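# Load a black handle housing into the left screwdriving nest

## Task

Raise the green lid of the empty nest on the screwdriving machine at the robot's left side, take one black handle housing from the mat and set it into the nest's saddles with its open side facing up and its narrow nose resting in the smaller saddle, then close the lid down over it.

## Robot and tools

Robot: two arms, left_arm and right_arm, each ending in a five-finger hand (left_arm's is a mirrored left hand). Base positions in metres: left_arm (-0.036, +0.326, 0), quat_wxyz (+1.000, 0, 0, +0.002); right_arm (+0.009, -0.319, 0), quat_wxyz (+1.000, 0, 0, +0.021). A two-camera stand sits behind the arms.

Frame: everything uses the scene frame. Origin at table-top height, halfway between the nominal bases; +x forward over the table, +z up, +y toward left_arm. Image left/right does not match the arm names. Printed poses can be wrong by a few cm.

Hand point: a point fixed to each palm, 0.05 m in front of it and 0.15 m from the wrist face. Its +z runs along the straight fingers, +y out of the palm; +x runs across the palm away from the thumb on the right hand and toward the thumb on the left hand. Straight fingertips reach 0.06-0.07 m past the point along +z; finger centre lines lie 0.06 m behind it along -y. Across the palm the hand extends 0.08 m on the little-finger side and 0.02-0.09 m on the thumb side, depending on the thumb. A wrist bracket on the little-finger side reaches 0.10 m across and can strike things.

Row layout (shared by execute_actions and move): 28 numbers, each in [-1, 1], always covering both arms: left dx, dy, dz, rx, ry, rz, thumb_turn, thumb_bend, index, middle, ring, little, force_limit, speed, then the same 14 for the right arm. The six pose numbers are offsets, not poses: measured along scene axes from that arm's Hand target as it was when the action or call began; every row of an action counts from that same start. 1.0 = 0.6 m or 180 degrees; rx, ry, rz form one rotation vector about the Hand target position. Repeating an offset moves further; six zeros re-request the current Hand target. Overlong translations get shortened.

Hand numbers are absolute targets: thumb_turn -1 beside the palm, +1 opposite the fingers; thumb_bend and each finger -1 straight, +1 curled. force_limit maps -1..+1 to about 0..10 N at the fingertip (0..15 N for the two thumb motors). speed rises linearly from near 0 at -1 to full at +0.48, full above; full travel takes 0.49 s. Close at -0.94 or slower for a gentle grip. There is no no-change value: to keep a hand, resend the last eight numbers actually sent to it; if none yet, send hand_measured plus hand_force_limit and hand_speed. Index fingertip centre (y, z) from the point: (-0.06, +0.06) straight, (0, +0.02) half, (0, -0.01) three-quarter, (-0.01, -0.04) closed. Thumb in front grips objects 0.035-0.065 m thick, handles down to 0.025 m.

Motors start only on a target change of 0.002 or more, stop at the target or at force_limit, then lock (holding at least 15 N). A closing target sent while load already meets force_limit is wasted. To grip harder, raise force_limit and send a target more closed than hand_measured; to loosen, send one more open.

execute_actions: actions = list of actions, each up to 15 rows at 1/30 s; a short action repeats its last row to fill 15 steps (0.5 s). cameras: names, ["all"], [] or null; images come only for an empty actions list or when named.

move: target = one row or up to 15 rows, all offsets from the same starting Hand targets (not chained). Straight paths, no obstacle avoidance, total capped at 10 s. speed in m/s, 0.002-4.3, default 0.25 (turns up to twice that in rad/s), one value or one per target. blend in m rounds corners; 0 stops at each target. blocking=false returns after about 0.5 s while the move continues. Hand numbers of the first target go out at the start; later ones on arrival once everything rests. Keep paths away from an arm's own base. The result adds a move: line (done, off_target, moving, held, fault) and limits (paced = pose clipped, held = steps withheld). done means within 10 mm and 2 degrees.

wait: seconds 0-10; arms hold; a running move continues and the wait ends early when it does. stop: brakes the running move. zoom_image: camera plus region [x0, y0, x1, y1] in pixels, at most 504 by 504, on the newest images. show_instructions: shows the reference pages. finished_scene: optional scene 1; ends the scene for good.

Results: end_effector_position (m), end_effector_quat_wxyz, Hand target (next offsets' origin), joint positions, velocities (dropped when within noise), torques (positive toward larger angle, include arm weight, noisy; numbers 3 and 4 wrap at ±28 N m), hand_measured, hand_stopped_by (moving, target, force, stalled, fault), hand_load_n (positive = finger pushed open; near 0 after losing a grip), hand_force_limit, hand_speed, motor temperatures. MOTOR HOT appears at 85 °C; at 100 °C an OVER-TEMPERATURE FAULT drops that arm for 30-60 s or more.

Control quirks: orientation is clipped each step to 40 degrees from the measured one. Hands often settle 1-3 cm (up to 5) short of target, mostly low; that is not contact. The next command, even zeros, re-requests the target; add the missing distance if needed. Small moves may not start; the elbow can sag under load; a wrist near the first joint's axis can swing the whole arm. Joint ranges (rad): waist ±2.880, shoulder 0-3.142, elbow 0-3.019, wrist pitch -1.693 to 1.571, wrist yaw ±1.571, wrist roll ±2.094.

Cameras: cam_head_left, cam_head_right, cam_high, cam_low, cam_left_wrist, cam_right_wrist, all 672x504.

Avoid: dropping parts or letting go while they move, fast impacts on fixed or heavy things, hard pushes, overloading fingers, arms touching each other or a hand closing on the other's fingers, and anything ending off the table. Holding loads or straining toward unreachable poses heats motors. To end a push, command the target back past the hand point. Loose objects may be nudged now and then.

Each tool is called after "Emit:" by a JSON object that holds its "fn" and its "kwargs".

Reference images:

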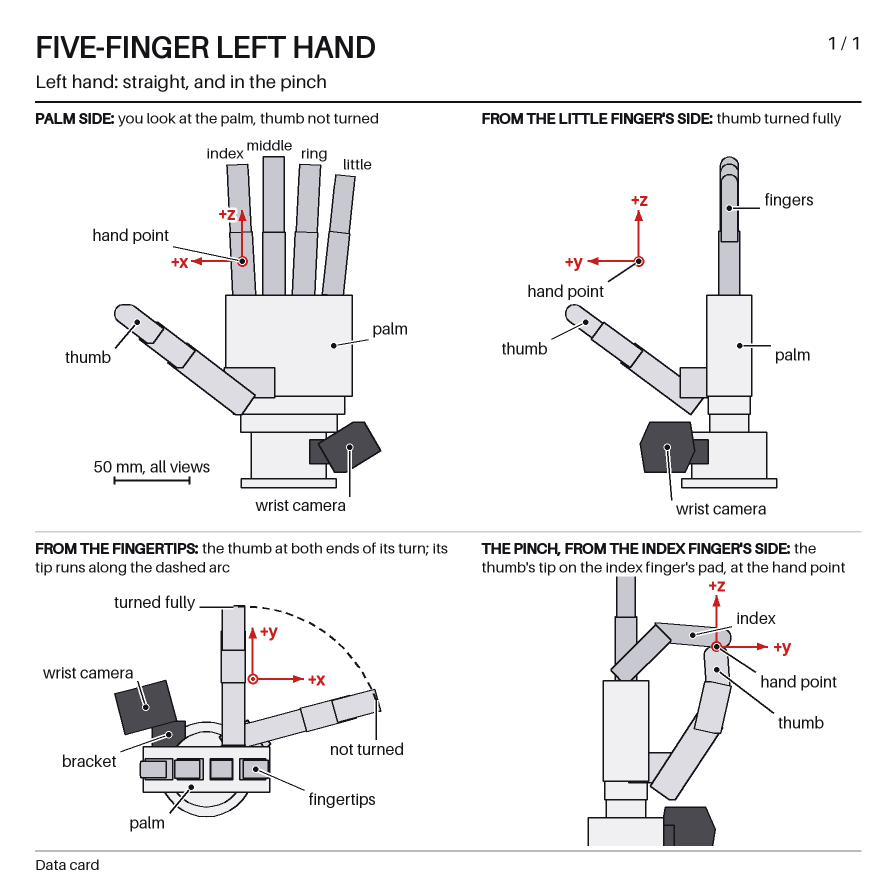

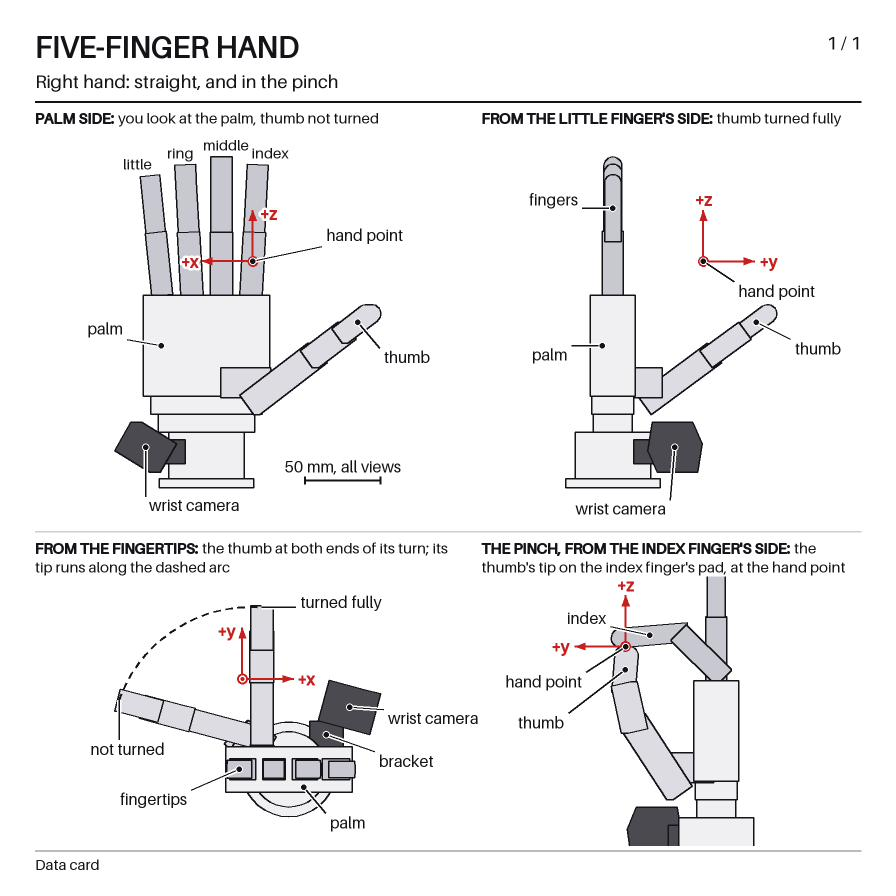

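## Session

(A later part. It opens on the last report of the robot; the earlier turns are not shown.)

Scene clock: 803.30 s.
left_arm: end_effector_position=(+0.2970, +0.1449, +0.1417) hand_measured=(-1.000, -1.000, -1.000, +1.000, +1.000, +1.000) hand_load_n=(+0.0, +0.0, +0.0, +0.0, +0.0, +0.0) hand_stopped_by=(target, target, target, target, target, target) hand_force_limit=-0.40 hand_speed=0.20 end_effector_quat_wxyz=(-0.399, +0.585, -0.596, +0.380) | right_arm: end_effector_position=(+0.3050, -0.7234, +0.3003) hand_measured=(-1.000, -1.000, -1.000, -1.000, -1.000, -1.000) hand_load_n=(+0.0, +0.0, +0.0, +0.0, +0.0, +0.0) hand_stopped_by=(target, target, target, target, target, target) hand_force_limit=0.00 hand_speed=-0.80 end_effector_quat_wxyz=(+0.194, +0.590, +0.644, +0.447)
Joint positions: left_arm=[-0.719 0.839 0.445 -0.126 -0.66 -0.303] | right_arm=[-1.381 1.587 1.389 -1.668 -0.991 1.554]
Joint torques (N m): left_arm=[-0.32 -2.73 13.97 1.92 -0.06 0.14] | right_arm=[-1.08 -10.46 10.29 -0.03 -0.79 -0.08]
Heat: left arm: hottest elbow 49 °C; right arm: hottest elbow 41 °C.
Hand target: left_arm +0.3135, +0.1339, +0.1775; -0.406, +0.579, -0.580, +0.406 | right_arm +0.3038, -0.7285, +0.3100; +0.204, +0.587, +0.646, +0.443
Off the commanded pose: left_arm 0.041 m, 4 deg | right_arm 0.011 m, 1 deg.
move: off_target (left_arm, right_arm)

Emit:
{"fn": "move", "kwargs": {"target": [0.018, -0.0123, 0.03, 0, 0, 0, -1, -1, -1, 1, 1, 1, -0.4, 0.2, 0, 0, 0, 0, 0, 0, -1, -1, -1, -1, -1, -1, 0, -0.8], "speed": 0.08, "cameras": ["cam_head_left", "cam_head_right", "cam_low"]}}

Emit:
{"fn": "zoom_image", "kwargs": {"camera": "cam_head_left", "region": [280, 240, 380, 340]}}

Emit:
{"fn": "zoom_image", "kwargs": {"camera": "cam_head_right", "region": [280, 240, 380, 340]}}

Emit:
{"fn": "zoom_image", "kwargs": {"camera": "cam_low", "region": [240, 190, 340, 280]}}

Scene clock: 821.80 s.
left_arm: end_effector_position=(+0.3105, +0.1319, +0.1668) hand_measured=(-1.000, -1.000, -1.000, +1.000, +1.000, +1.000) hand_load_n=(-0.5, +0.0, +0.0, +0.0, +0.5, +0.0) hand_stopped_by=(target, target, target, target, target, target) hand_force_limit=-0.40 hand_speed=0.20 end_effector_quat_wxyz=(-0.399, +0.582, -0.589, +0.393) | right_arm: end_effector_position=(+0.3050, -0.7234, +0.3003) hand_measured=(-1.000, -1.000, -1.000, -1.000, -1.000, -1.000) hand_load_n=(+0.0, +0.0, +0.0, +0.0, +0.0, +0.0) hand_stopped_by=(target, target, target, target, target, target) hand_force_limit=0.00 hand_speed=-0.80 end_effector_quat_wxyz=(+0.194, +0.590, +0.644, +0.447)
Joint positions: left_arm=[-0.719 0.862 0.51 -0.137 -0.654 -0.3] | right_arm=[-1.381 1.587 1.389 -1.668 -0.991 1.554]
Joint torques (N m): left_arm=[-0.15 -2.61 13.98 1.2 -0.04 0.14] | right_arm=[-1.08 -10.34 10.11 -0.09 -0.8 0]
Motor temperatures (°C): left_arm=[27 32 52 28 25 24] | right_arm=[23 33 41 24 25 24]
Heat: left arm: hottest elbow 52 °C; right arm: hottest elbow 41 °C.
Hand target: left_arm +0.3243, +0.1265, +0.1955; -0.406, +0.579, -0.580, +0.406 | right_arm +0.3038, -0.7285, +0.3100; +0.204, +0.587, +0.646, +0.443
Off the commanded pose: left_arm 0.032 m, 2 deg | right_arm 0.011 m, 1 deg.
move: off_target (left_arm, right_arm)
Images, in order (width x height): cam_head_left 672x504, cam_head_right 672x504, cam_low 672x504.

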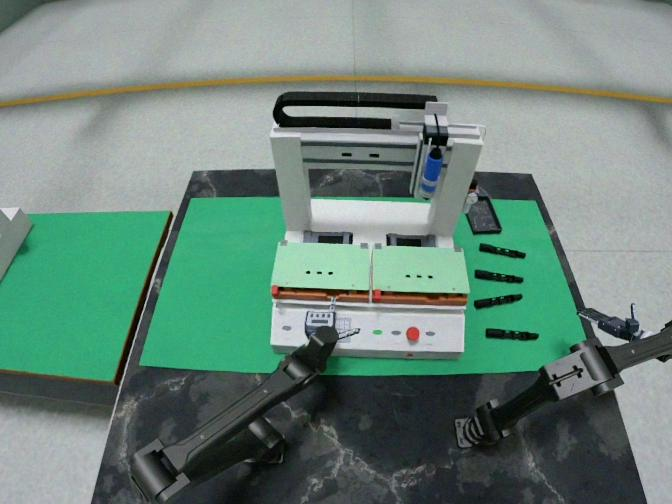

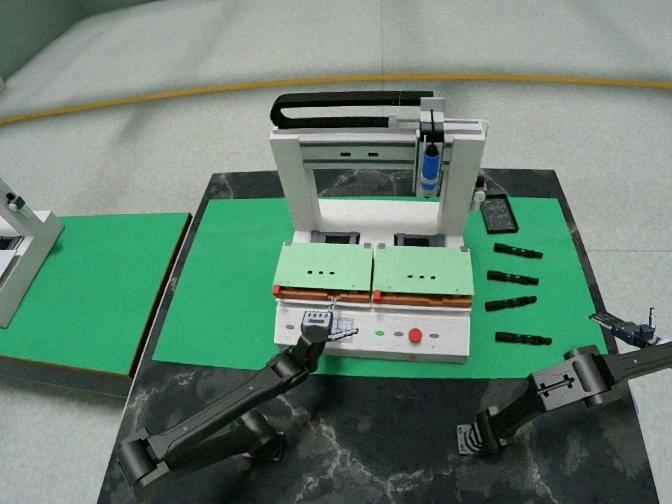

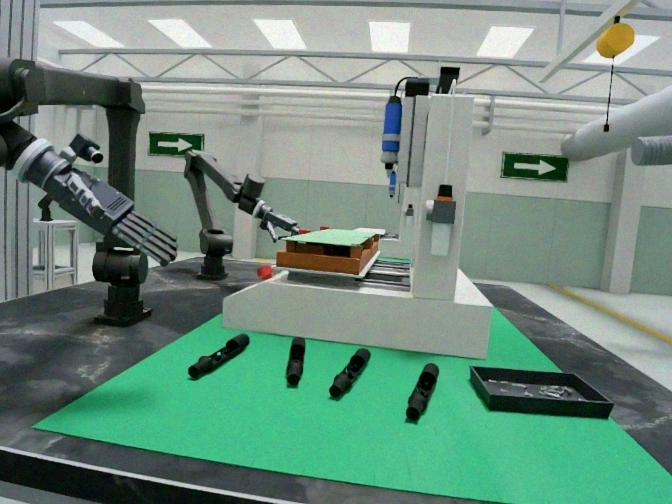

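Scaled by 5.040 from the camera's 672x504 image, which has a finer 960x720 frame.

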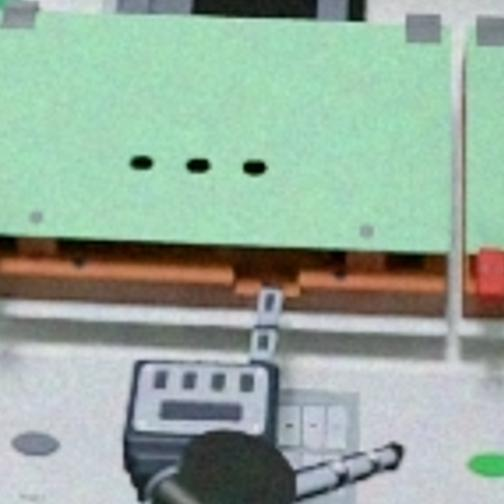

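Scaled by 5.040 from the camera's 672x504 image, which has a finer 960x720 frame.

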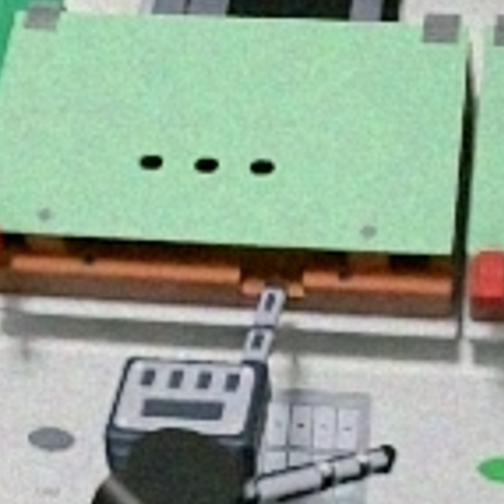

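Scaled by 5.040 from the camera's 672x504 image, which has a finer 960x720 frame.

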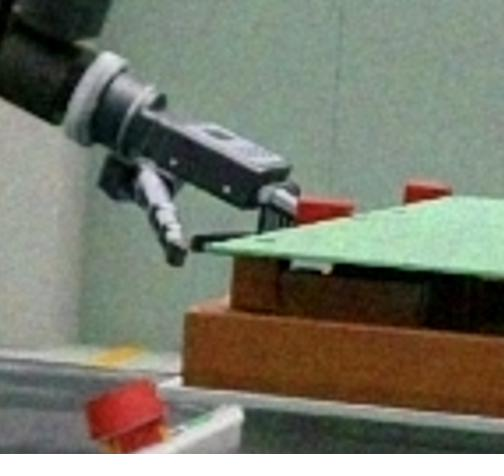

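Emit:
{"fn": "move", "kwargs": {"target": [0.0333, 0.0, -0.0147, 0, 0, 0, -1, -1, -1, 1, 1, 1, -0.4, 0.2, 0, 0, 0, 0, 0, 0, -1, -1, -1, -1, -1, -1, 0, -0.8], "speed": 0.06, "cameras": ["cam_head_left", "cam_head_right", "cam_low"]}}

Emit:
{"fn": "zoom_image", "kwargs": {"camera": "cam_head_left", "region": [280, 240, 380, 340]}}

Emit:
{"fn": "zoom_image", "kwargs": {"camera": "cam_low", "region": [240, 190, 340, 280]}}

Scene clock: 835.70 s.
left_arm: end_effector_position=(+0.3247, +0.1318, +0.1577) hand_measured=(-1.000, -1.000, -1.000, +1.000, +1.000, +1.000) hand_load_n=(+0.0, +0.0, +0.5, +0.0, +0.0, +0.0) hand_stopped_by=(target, target, target, target, target, target) hand_force_limit=-0.40 hand_speed=0.20 end_effector_quat_wxyz=(-0.395, +0.583, -0.596, +0.387) | right_arm: end_effector_position=(+0.3050, -0.7234, +0.3003) hand_measured=(-1.000, -1.000, -1.000, -1.000, -1.000, -1.000) hand_load_n=(+0.0, +0.0, +0.0, +0.0, +0.0, +0.0) hand_stopped_by=(target, target, target, target, target, target) hand_force_limit=0.00 hand_speed=-0.80 end_effector_quat_wxyz=(+0.194, +0.590, +0.644, +0.447)
Joint positions: left_arm=[-0.679 0.92 0.52 -0.094 -0.612 -0.278] | right_arm=[-1.381 1.587 1.389 -1.668 -0.991 1.554]
Joint torques (N m): left_arm=[-0.09 -2.84 13.37 2.44 0.02 0.17] | right_arm=[-0.62 -10.46 10.09 0.06 -0.84 0.02]
Heat: left arm: hottest elbow 54 °C; right arm: hottest elbow 41 °C.
Hand target: left_arm +0.3443, +0.1265, +0.1867; -0.406, +0.579, -0.580, +0.406 | right_arm +0.3038, -0.7285, +0.3100; +0.204, +0.587, +0.646, +0.443
Off the commanded pose: left_arm 0.035 m, 3 deg | right_arm 0.011 m, 1 deg.
move: off_target (left_arm, right_arm)
Images, in order (width x height): cam_head_left 672x504, cam_head_right 672x504, cam_low 672x504.

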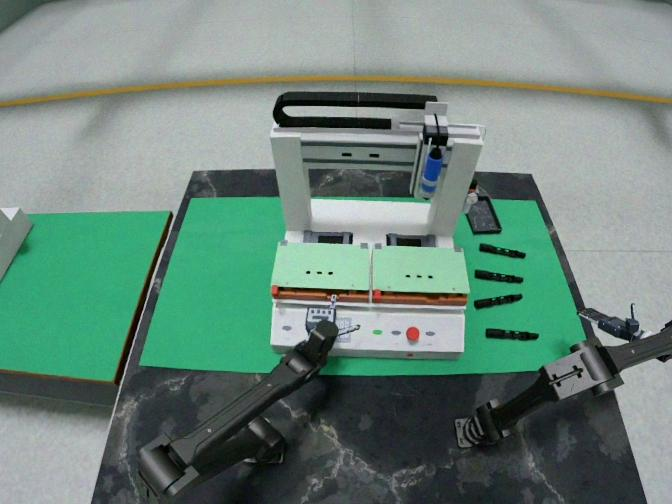

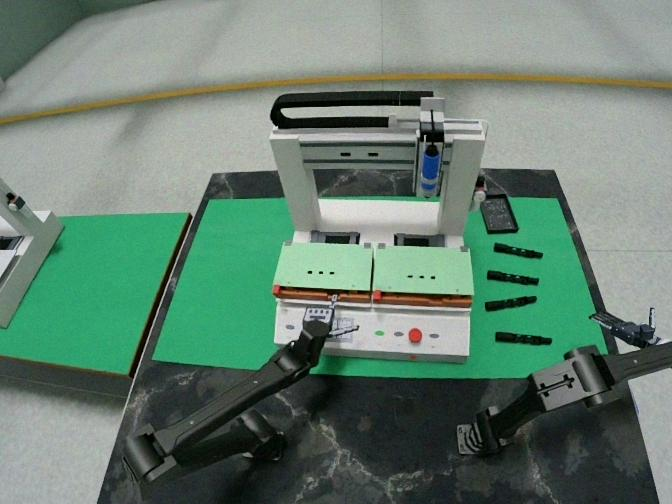

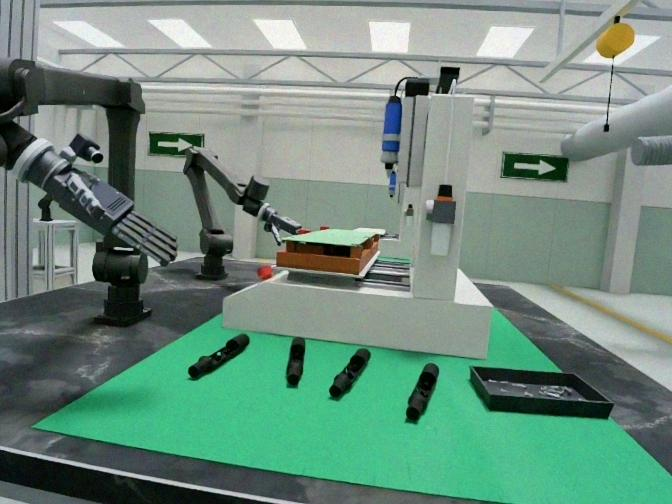

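Scaled by 5.040 from the camera's 672x504 image, which has a finer 960x720 frame.

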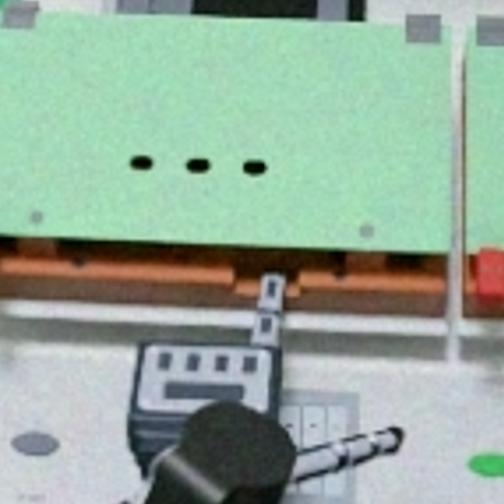

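Scaled by 5.040 from the camera's 672x504 image, which has a finer 960x720 frame.

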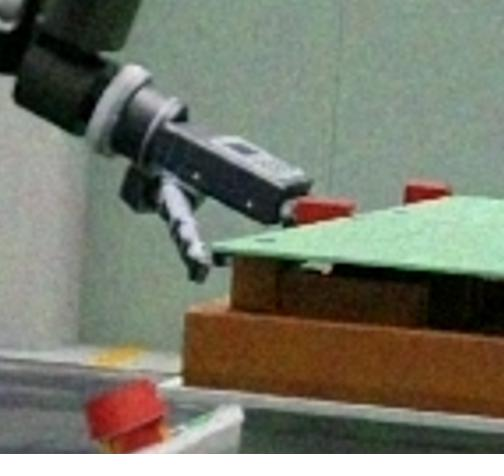

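Emit:
{"fn": "move", "kwargs": {"target": [0.05, 0.0, 0.0, 0, 0, 0, -1, -1, -1, 1, 1, 1, -0.4, 0.2, 0, 0, 0, 0, 0, 0, -1, -1, -1, -1, -1, -1, 0, -0.8], "speed": 0.06, "cameras": ["cam_head_left", "cam_head_right", "cam_low"]}}

Emit:
{"fn": "zoom_image", "kwargs": {"camera": "cam_head_left", "region": [280, 240, 380, 340]}}

Emit:
{"fn": "zoom_image", "kwargs": {"camera": "cam_low", "region": [240, 190, 340, 280]}}

Scene clock: 848.20 s.
left_arm: end_effector_position=(+0.3535, +0.1371, +0.1515) hand_measured=(-1.000, -1.000, -1.000, +1.000, +1.000, +1.000) hand_load_n=(+0.0, +0.0, +0.0, +0.0, +0.0, +0.0) hand_stopped_by=(target, target, target, target, target, target) hand_force_limit=-0.40 hand_speed=0.20 end_effector_quat_wxyz=(-0.395, +0.587, -0.597, +0.378) | right_arm: end_effector_position=(+0.3050, -0.7234, +0.3003) hand_measured=(-1.000, -1.000, -1.000, -1.000, -1.000, -1.000) hand_load_n=(+0.0, -0.5, +0.0, +0.0, +0.0, +0.0) hand_stopped_by=(target, target, target, target, target, target) hand_force_limit=0.00 hand_speed=-0.80 end_effector_quat_wxyz=(+0.194, +0.590, +0.644, +0.447)
Joint positions: left_arm=[-0.605 1.009 0.559 -0.043 -0.556 -0.246] | right_arm=[-1.381 1.587 1.389 -1.668 -0.991 1.554]
Joint torques (N m): left_arm=[-0.26 -4.37 13.68 2.67 -0.01 0.13] | right_arm=[-1.08 -10.52 10.24 -0.23 -0.8 -0.01]
Heat: left arm: hottest elbow 54 °C; right arm: hottest elbow 41 °C.
Hand target: left_arm +0.3743, +0.1265, +0.1867; -0.406, +0.579, -0.580, +0.406 | right_arm +0.3038, -0.7285, +0.3100; +0.204, +0.587, +0.646, +0.443
Off the commanded pose: left_arm 0.042 m, 4 deg | right_arm 0.011 m, 1 deg.
move: off_target (left_arm, right_arm)
Images, in order (width x height): cam_head_left 672x504, cam_head_right 672x504, cam_low 672x504.

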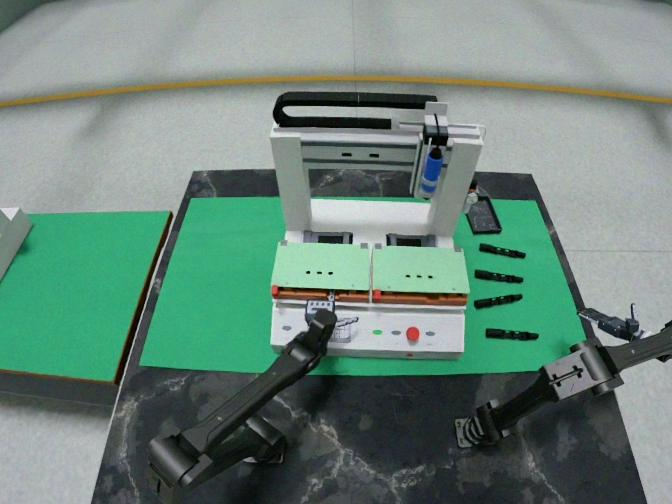

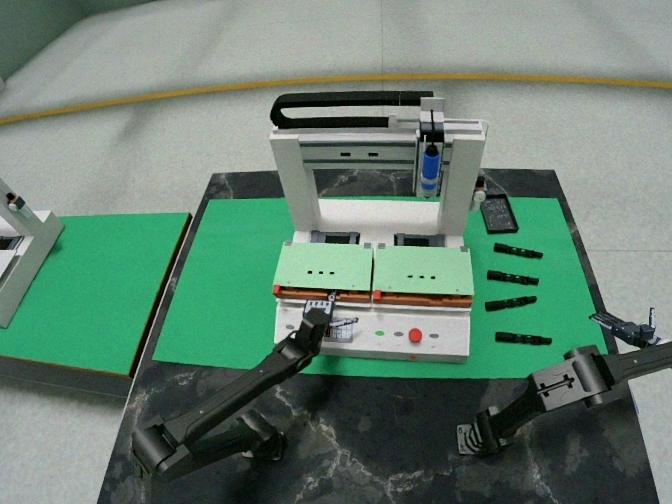

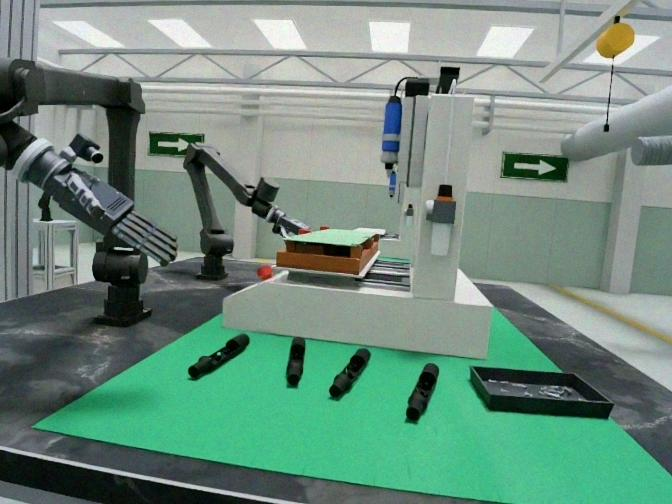

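Scaled by 5.040 from the camera's 672x504 image, which has a finer 960x720 frame.

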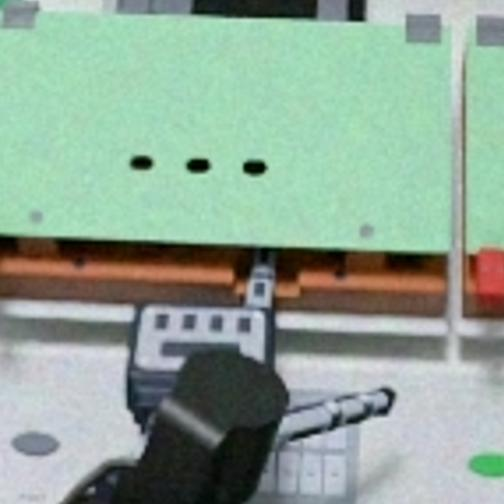

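Scaled by 5.040 from the camera's 672x504 image, which has a finer 960x720 frame.

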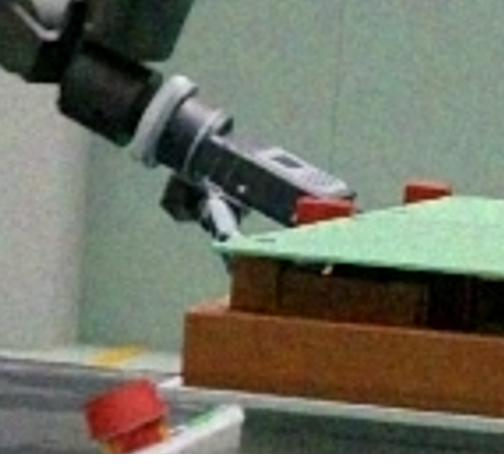

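Emit:
{"fn": "move", "kwargs": {"target": [[0.0, 0.0, 0.06, 0, 0, 0, -1, -1, -1, 1, 1, 1, -0.4, 0.2, 0, 0, 0, 0, 0, 0, -1, -1, -1, -1, -1, -1, 0, -0.8], [0.01, 0.0, 0.135, 0, 0, 0, -1, -1, -1, 1, 1, 1, -0.4, 0.2, 0, 0, 0, 0, 0, 0, -1, -1, -1, -1, -1, -1, 0, -0.8]], "speed": 0.06, "blend": 0.01, "cameras": ["cam_head_left", "cam_head_right", "cam_low"]}}

Emit:
{"fn": "zoom_image", "kwargs": {"camera": "cam_low", "region": [240, 190, 340, 280]}}

Scene clock: 877.73 s.
left_arm: end_effector_position=(+0.3616, +0.1313, +0.2126) hand_measured=(-1.000, -1.000, -1.000, +1.000, +1.000, +1.000) hand_load_n=(+0.0, +0.0, -0.5, +0.0, +0.0, +0.0) hand_stopped_by=(target, target, target, target, target, target) hand_force_limit=-0.40 hand_speed=0.20 end_effector_quat_wxyz=(-0.394, +0.582, -0.609, +0.368) | right_arm: end_effector_position=(+0.3050, -0.7234, +0.3003) hand_measured=(-1.000, -1.000, -1.000, -1.000, -1.000, -1.000) hand_load_n=(+0.0, +0.0, +0.0, +0.0, +0.0, +0.0) hand_stopped_by=(target, target, target, target, target, target) hand_force_limit=0.00 hand_speed=-0.80 end_effector_quat_wxyz=(+0.194, +0.590, +0.644, +0.447)
Joint positions: left_arm=[-0.604 0.974 0.721 -0.26 -0.546 -0.228] | right_arm=[-1.381 1.587 1.389 -1.668 -0.991 1.554]
Joint torques (N m): left_arm=[-0.21 -6.65 16.08 1.63 -0.02 0.09] | right_arm=[-0.85 -10.23 10.35 -0.09 -0.81 -0.01]
Motor temperatures (°C): left_arm=[27 32 57 28 24 24] | right_arm=[23 33 41 24 25 24]
Heat: left arm: hottest elbow 57 °C; right arm: hottest elbow 41 °C.
Hand target: left_arm +0.3803, +0.1265, +0.2677; -0.406, +0.579, -0.580, +0.406 | right_arm +0.3038, -0.7285, +0.3100; +0.204, +0.587, +0.646, +0.443
Off the commanded pose: left_arm 0.058 m, 6 deg | right_arm 0.011 m, 1 deg.
move: off_target (left_arm, right_arm)
Images, in order (width x height): cam_head_left 672x504, cam_head_right 672x504, cam_low 672x504.

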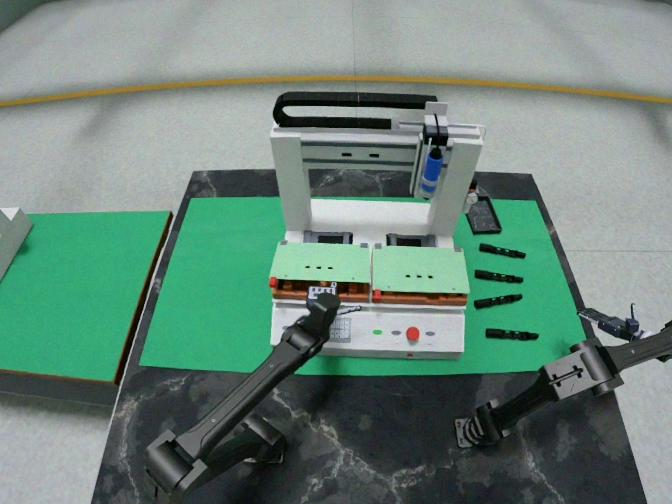

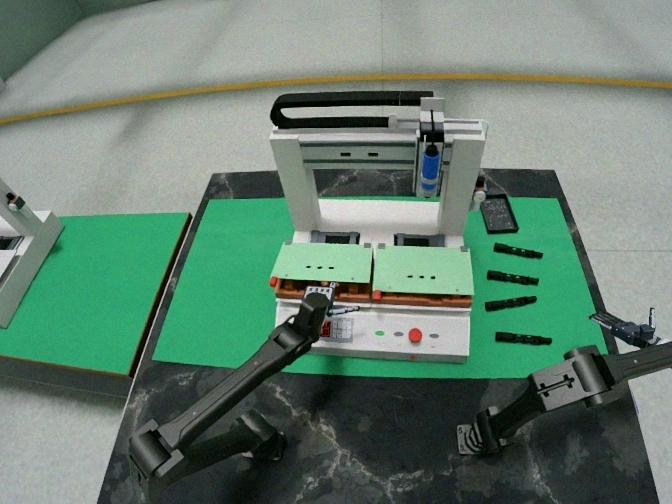

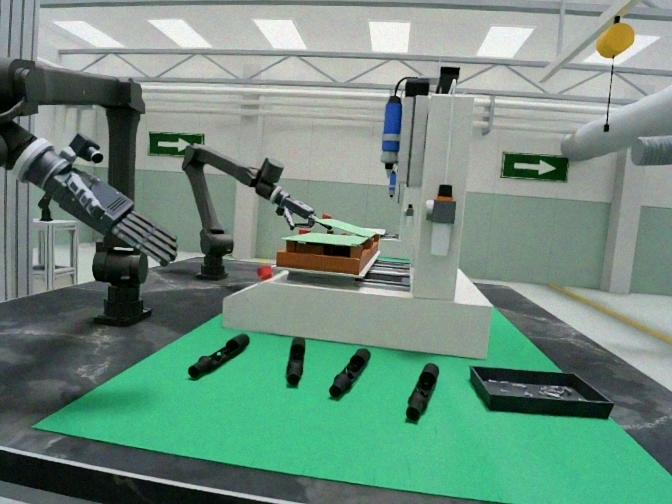

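Scaled by 5.040 from the camera's 672x504 image, which has a finer 960x720 frame.

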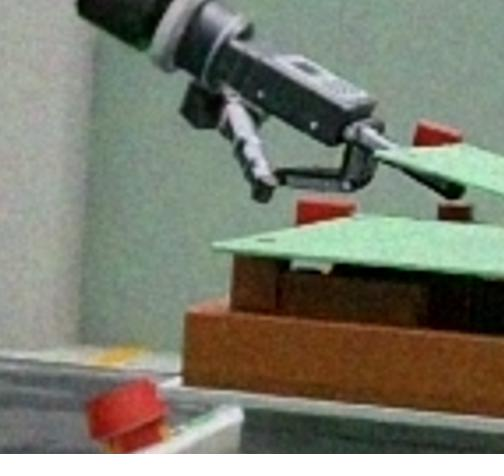

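Emit:
{"fn": "move", "kwargs": {"target": [[0.033, 0.0, 0.102, 0, 0, 0, -1, -1, -1, 1, 1, 1, -0.4, 0.2, 0, 0, 0, 0, 0, 0, -1, -1, -1, -1, -1, -1, 0, -0.8], [0.095, 0.0, 0.158, 0, 0, 0, -1, -1, -1, 1, 1, 1, -0.4, 0.2, 0, 0, 0, 0, 0, 0, -1, -1, -1, -1, -1, -1, 0, -0.8]], "speed": 0.07, "blend": 0.01, "cameras": ["cam_head_left", "cam_head_right", "cam_low"]}}

Emit:
{"fn": "zoom_image", "kwargs": {"camera": "cam_low", "region": [240, 150, 400, 280]}}

Scene clock: 891.00 s.
left_arm: end_effector_position=(+0.4233, +0.1282, +0.3164) hand_measured=(-1.000, -1.000, -1.000, +1.000, +1.000, +1.000) hand_load_n=(+0.0, +0.0, -1.5, +0.0, +0.0, +0.0) hand_stopped_by=(target, target, target, target, target, target) hand_force_limit=-0.40 hand_speed=0.20 end_effector_quat_wxyz=(-0.394, +0.584, -0.600, +0.379) | right_arm: end_effector_position=(+0.3050, -0.7234, +0.3003) hand_measured=(-1.000, -1.000, -1.000, -1.000, -1.000, -1.000) hand_load_n=(+0.0, +0.0, +0.0, +0.0, +0.0, +0.0) hand_stopped_by=(target, target, target, target, target, target) hand_force_limit=0.00 hand_speed=-0.80 end_effector_quat_wxyz=(+0.194, +0.590, +0.644, +0.447)
Joint positions: left_arm=[-0.51 1.078 1.046 -0.436 -0.464 -0.189] | right_arm=[-1.381 1.587 1.389 -1.668 -0.991 1.554]
Joint torques (N m): left_arm=[-0.26 -7 16.21 1.61 0 0.11] | right_arm=[-0.91 -10.46 10.22 -0.28 -0.81 0]
Motor temperatures (°C): left_arm=[27 32 61 28 24 24] | right_arm=[23 33 41 24 25 24]
Heat: left arm: hottest elbow 61 °C; right arm: hottest elbow 41 °C.
Hand target: left_arm +0.4373, +0.1265, +0.3625; -0.406, +0.579, -0.580, +0.406 | right_arm +0.3038, -0.7285, +0.3100; +0.204, +0.587, +0.646, +0.443
Off the commanded pose: left_arm 0.048 m, 4 deg | right_arm 0.011 m, 1 deg.
move: off_target (left_arm, right_arm)
Images, in order (width x height): cam_head_left 672x504, cam_head_right 672x504, cam_low 672x504.

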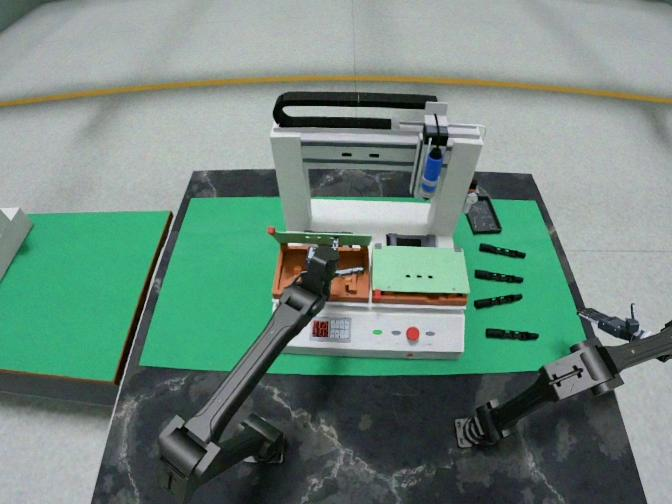

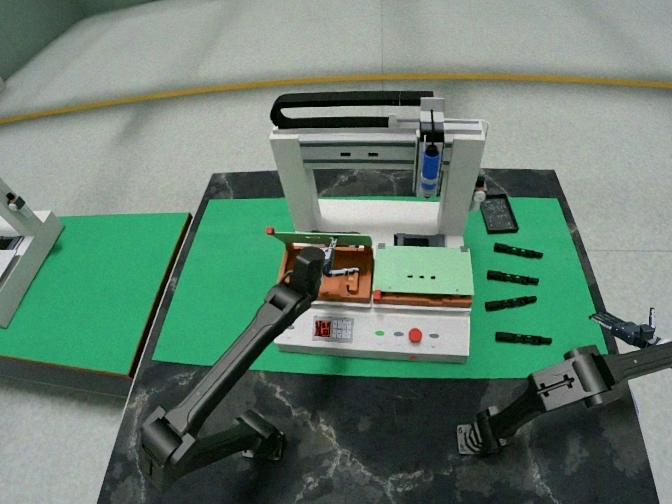

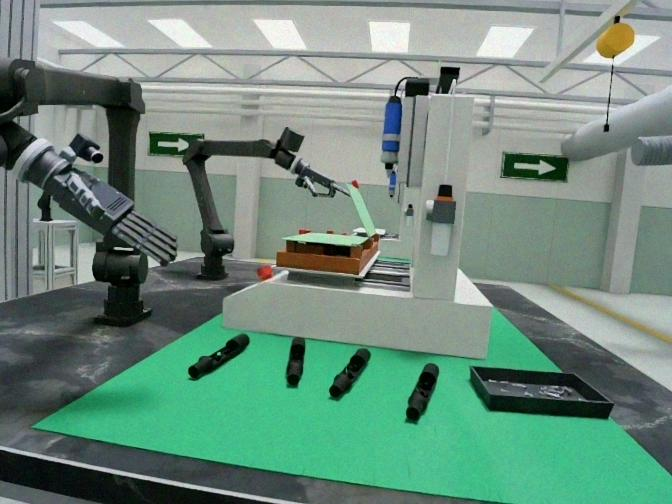

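Scaled by 3.150 from the camera's 672x504 image, which has a finer 960x720 frame.

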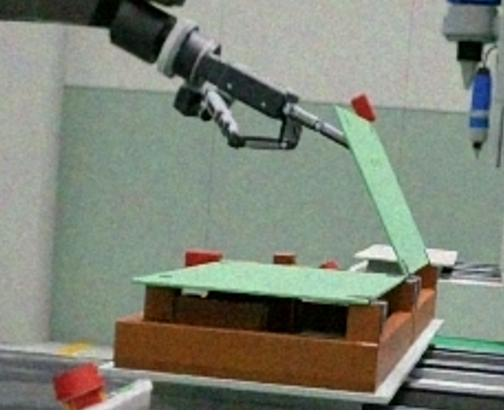

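Emit:
{"fn": "move", "kwargs": {"target": [[0.068, 0.0, 0.015, 0, 0, 0, -1, -1, -1, 1, 1, 1, -0.4, 0.2, 0, 0, 0, 0, 0, 0, -1, -1, -1, -1, -1, -1, 0, -0.8], [0.13, 0.0, 0.018, 0, 0, 0, -1, -1, -1, 1, 1, 1, -0.4, 0.2, 0, 0, 0, 0, 0, 0, -1, -1, -1, -1, -1, -1, 0, -0.8]], "speed": 0.07, "blend": 0.01, "cameras": ["cam_head_left", "cam_head_right", "cam_low"]}}

Emit:
{"fn": "zoom_image", "kwargs": {"camera": "cam_low", "region": [240, 150, 400, 280]}}

Scene clock: 904.33 s.
left_arm: end_effector_position=(+0.4988, +0.1295, +0.3292) hand_measured=(-1.000, -1.000, -1.000, +1.000, +1.000, +1.000) hand_load_n=(+0.0, +0.0, +0.0, +0.0, +0.0, +0.0) hand_stopped_by=(target, target, target, target, target, target) hand_force_limit=-0.40 hand_speed=0.20 end_effector_quat_wxyz=(-0.387, +0.592, -0.599, +0.375) | right_arm: end_effector_position=(+0.3050, -0.7234, +0.3003) hand_measured=(-1.000, -1.000, -1.000, -1.000, -1.000, -1.000) hand_load_n=(+0.0, +0.0, +0.0, +0.0, +0.5, +0.0) hand_stopped_by=(target, target, target, target, target, target) hand_force_limit=0.00 hand_speed=-0.80 end_effector_quat_wxyz=(+0.194, +0.590, +0.644, +0.447)
Joint positions: left_arm=[-0.418 1.262 1.229 -0.435 -0.382 -0.165] | right_arm=[-1.381 1.587 1.389 -1.668 -0.991 1.554]
Joint torques (N m): left_arm=[-0.32 -9.82 15.25 2.73 0.06 0.14] | right_arm=[-1.2 -10.4 10.24 -0.01 -0.82 -0.05]
Motor temperatures (°C): left_arm=[27 32 63 28 24 24] | right_arm=[23 33 41 24 25 24]
Heat: left arm: hottest elbow 63 °C; right arm: hottest elbow 41 °C.
Hand target: left_arm +0.5153, +0.1265, +0.3733; -0.406, +0.579, -0.580, +0.406 | right_arm +0.3038, -0.7285, +0.3100; +0.204, +0.587, +0.646, +0.443
Off the commanded pose: left_arm 0.047 m, 5 deg | right_arm 0.011 m, 1 deg.
move: off_target (left_arm, right_arm)
Images, in order (width x height): cam_head_left 672x504, cam_head_right 672x504, cam_low 672x504.

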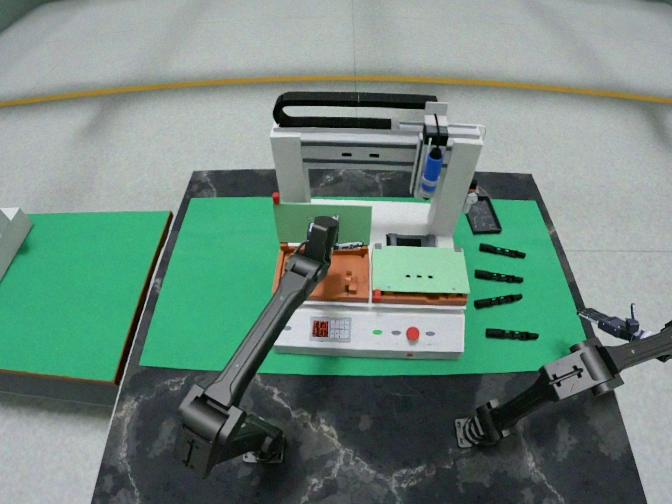

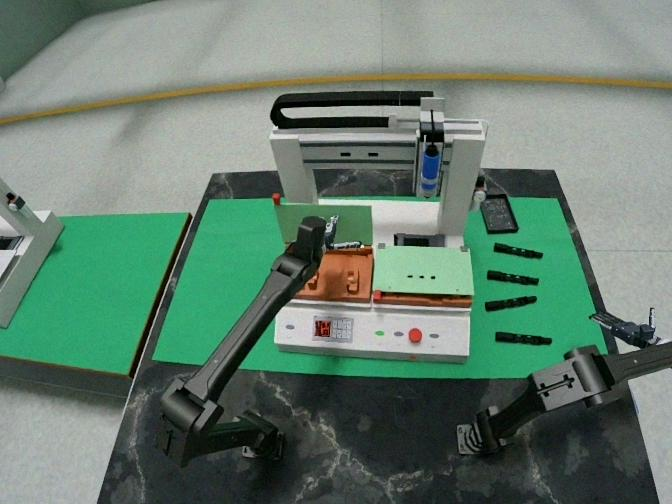

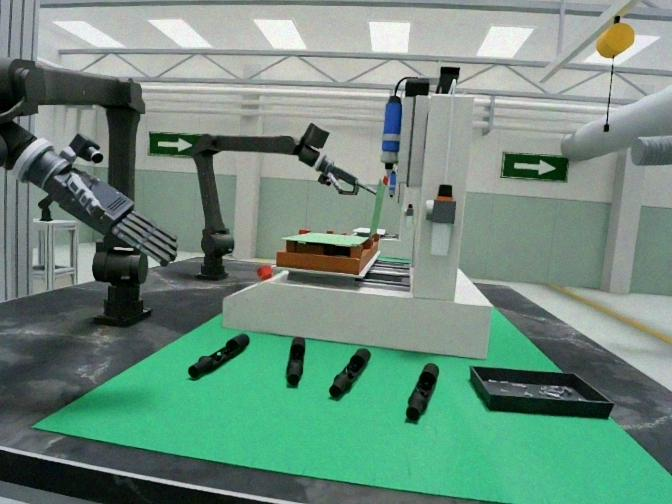

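Scaled by 3.150 from the camera's 672x504 image, which has a finer 960x720 frame.

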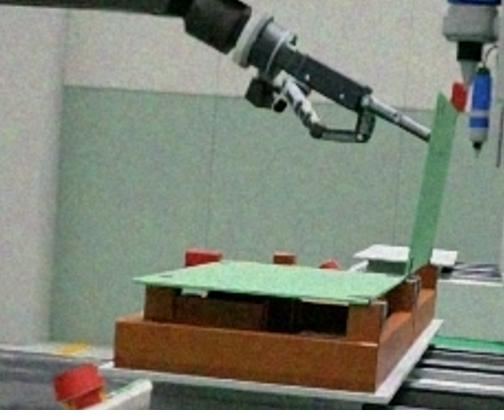

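Emit:
{"fn": "zoom_image", "kwargs": {"camera": "cam_head_left", "region": [250, 180, 400, 330]}}

Emit:
{"fn": "zoom_image", "kwargs": {"camera": "cam_head_right", "region": [250, 180, 400, 330]}}

Emit:
{"fn": "move", "kwargs": {"target": [-0.05, 0.0, 0.0, 0, 0, 0, -1, -1, -1, 1, 1, 1, -0.4, 0.2, 0, 0, 0, 0, 0, 0, -1, -1, -1, -1, -1, -1, 0, -0.8], "speed": 0.05, "cameras": ["cam_head_left", "cam_low"]}}

Emit:
{"fn": "zoom_image", "kwargs": {"camera": "cam_low", "region": [240, 150, 400, 280]}}

Scaled by 3.360 from the camera's 672x504 image, which has a finer 960x720 frame.

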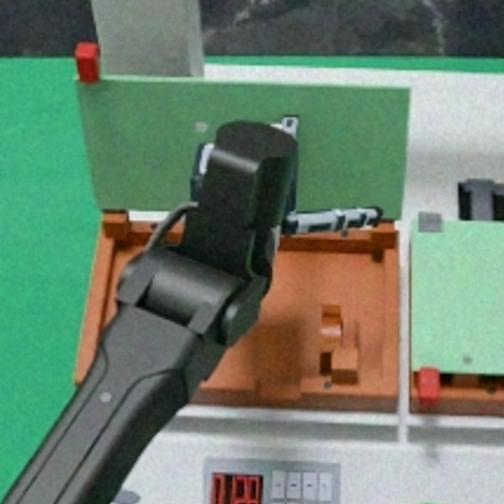

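Scaled by 3.360 from the camera's 672x504 image, which has a finer 960x720 frame.

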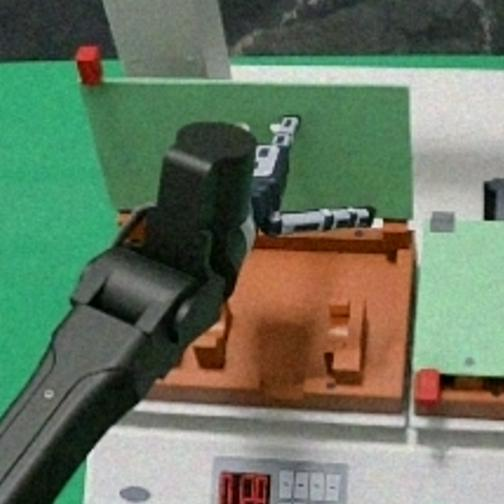

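Scene clock: 912.03 s.
left_arm: end_effector_position=(+0.4856, +0.1267, +0.3577) hand_measured=(-1.000, -1.000, -1.000, +1.000, +1.000, +1.000) hand_load_n=(+0.0, +0.0, +0.0, +0.0, +0.0, +0.0) hand_stopped_by=(target, target, target, target, target, target) hand_force_limit=-0.40 hand_speed=0.20 end_effector_quat_wxyz=(-0.397, +0.584, -0.587, +0.395) | right_arm: end_effector_position=(+0.3050, -0.7234, +0.3003) hand_measured=(-1.000, -1.000, -1.000, -1.000, -1.000, -1.000) hand_load_n=(+0.0, +0.0, +0.0, +0.0, +0.0, +0.0) hand_stopped_by=(target, target, target, target, target, target) hand_force_limit=0.00 hand_speed=-0.80 end_effector_quat_wxyz=(+0.194, +0.590, +0.644, +0.447)
Joint positions: left_arm=[-0.438 1.21 1.229 -0.435 -0.399 -0.165] | right_arm=[-1.381 1.587 1.389 -1.668 -0.991 1.554]
Joint torques (N m): left_arm=[-1.9 -10.11 10.7 2.04 -0.34 0.01] | right_arm=[-0.85 -10.64 10.45 -0.08 -0.83 -0.04]
Motor temperatures (°C): left_arm=[27 32 61 28 24 24] | right_arm=[23 33 41 24 25 24]
Heat: left arm: hottest elbow 61 °C; right arm: hottest elbow 41 °C.
Hand target: left_arm +0.4853, +0.1265, +0.3733; -0.406, +0.579, -0.580, +0.406 | right_arm +0.3038, -0.7285, +0.3100; +0.204, +0.587, +0.646, +0.443
Off the commanded pose: left_arm 0.016 m, 2 deg | right_arm 0.011 m, 1 deg.
move: off_target (left_arm, right_arm)
Images, in order (width x height): cam_head_left 672x504, cam_low 672x504.

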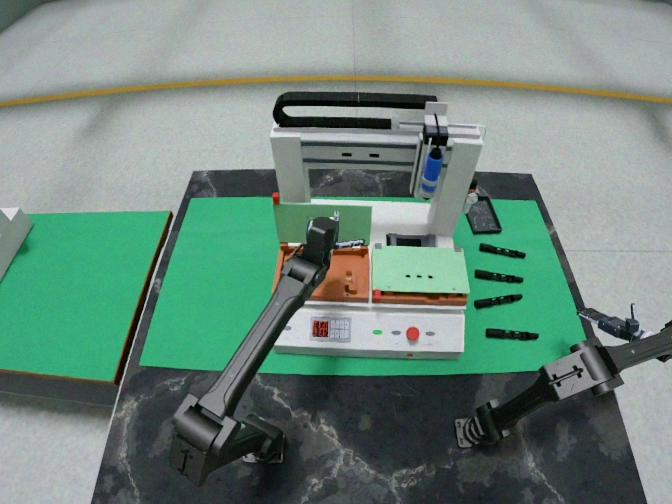

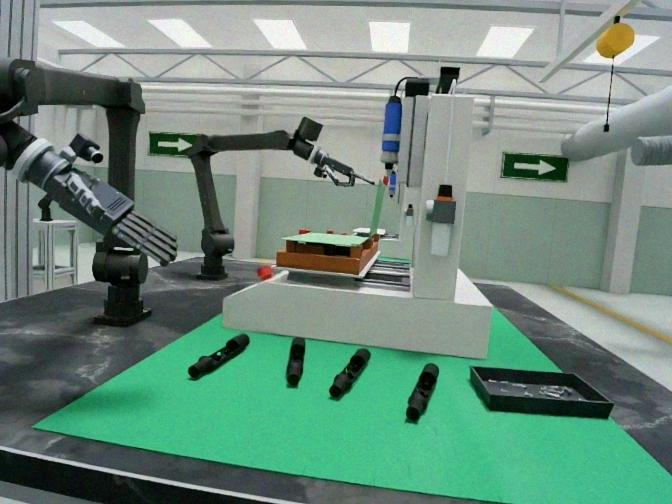

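Scaled by 3.150 from the camera's 672x504 image, which has a finer 960x720 frame.

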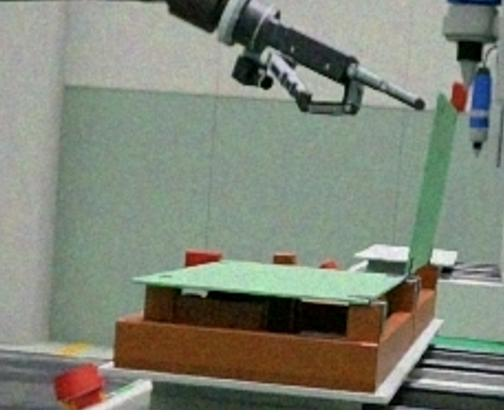

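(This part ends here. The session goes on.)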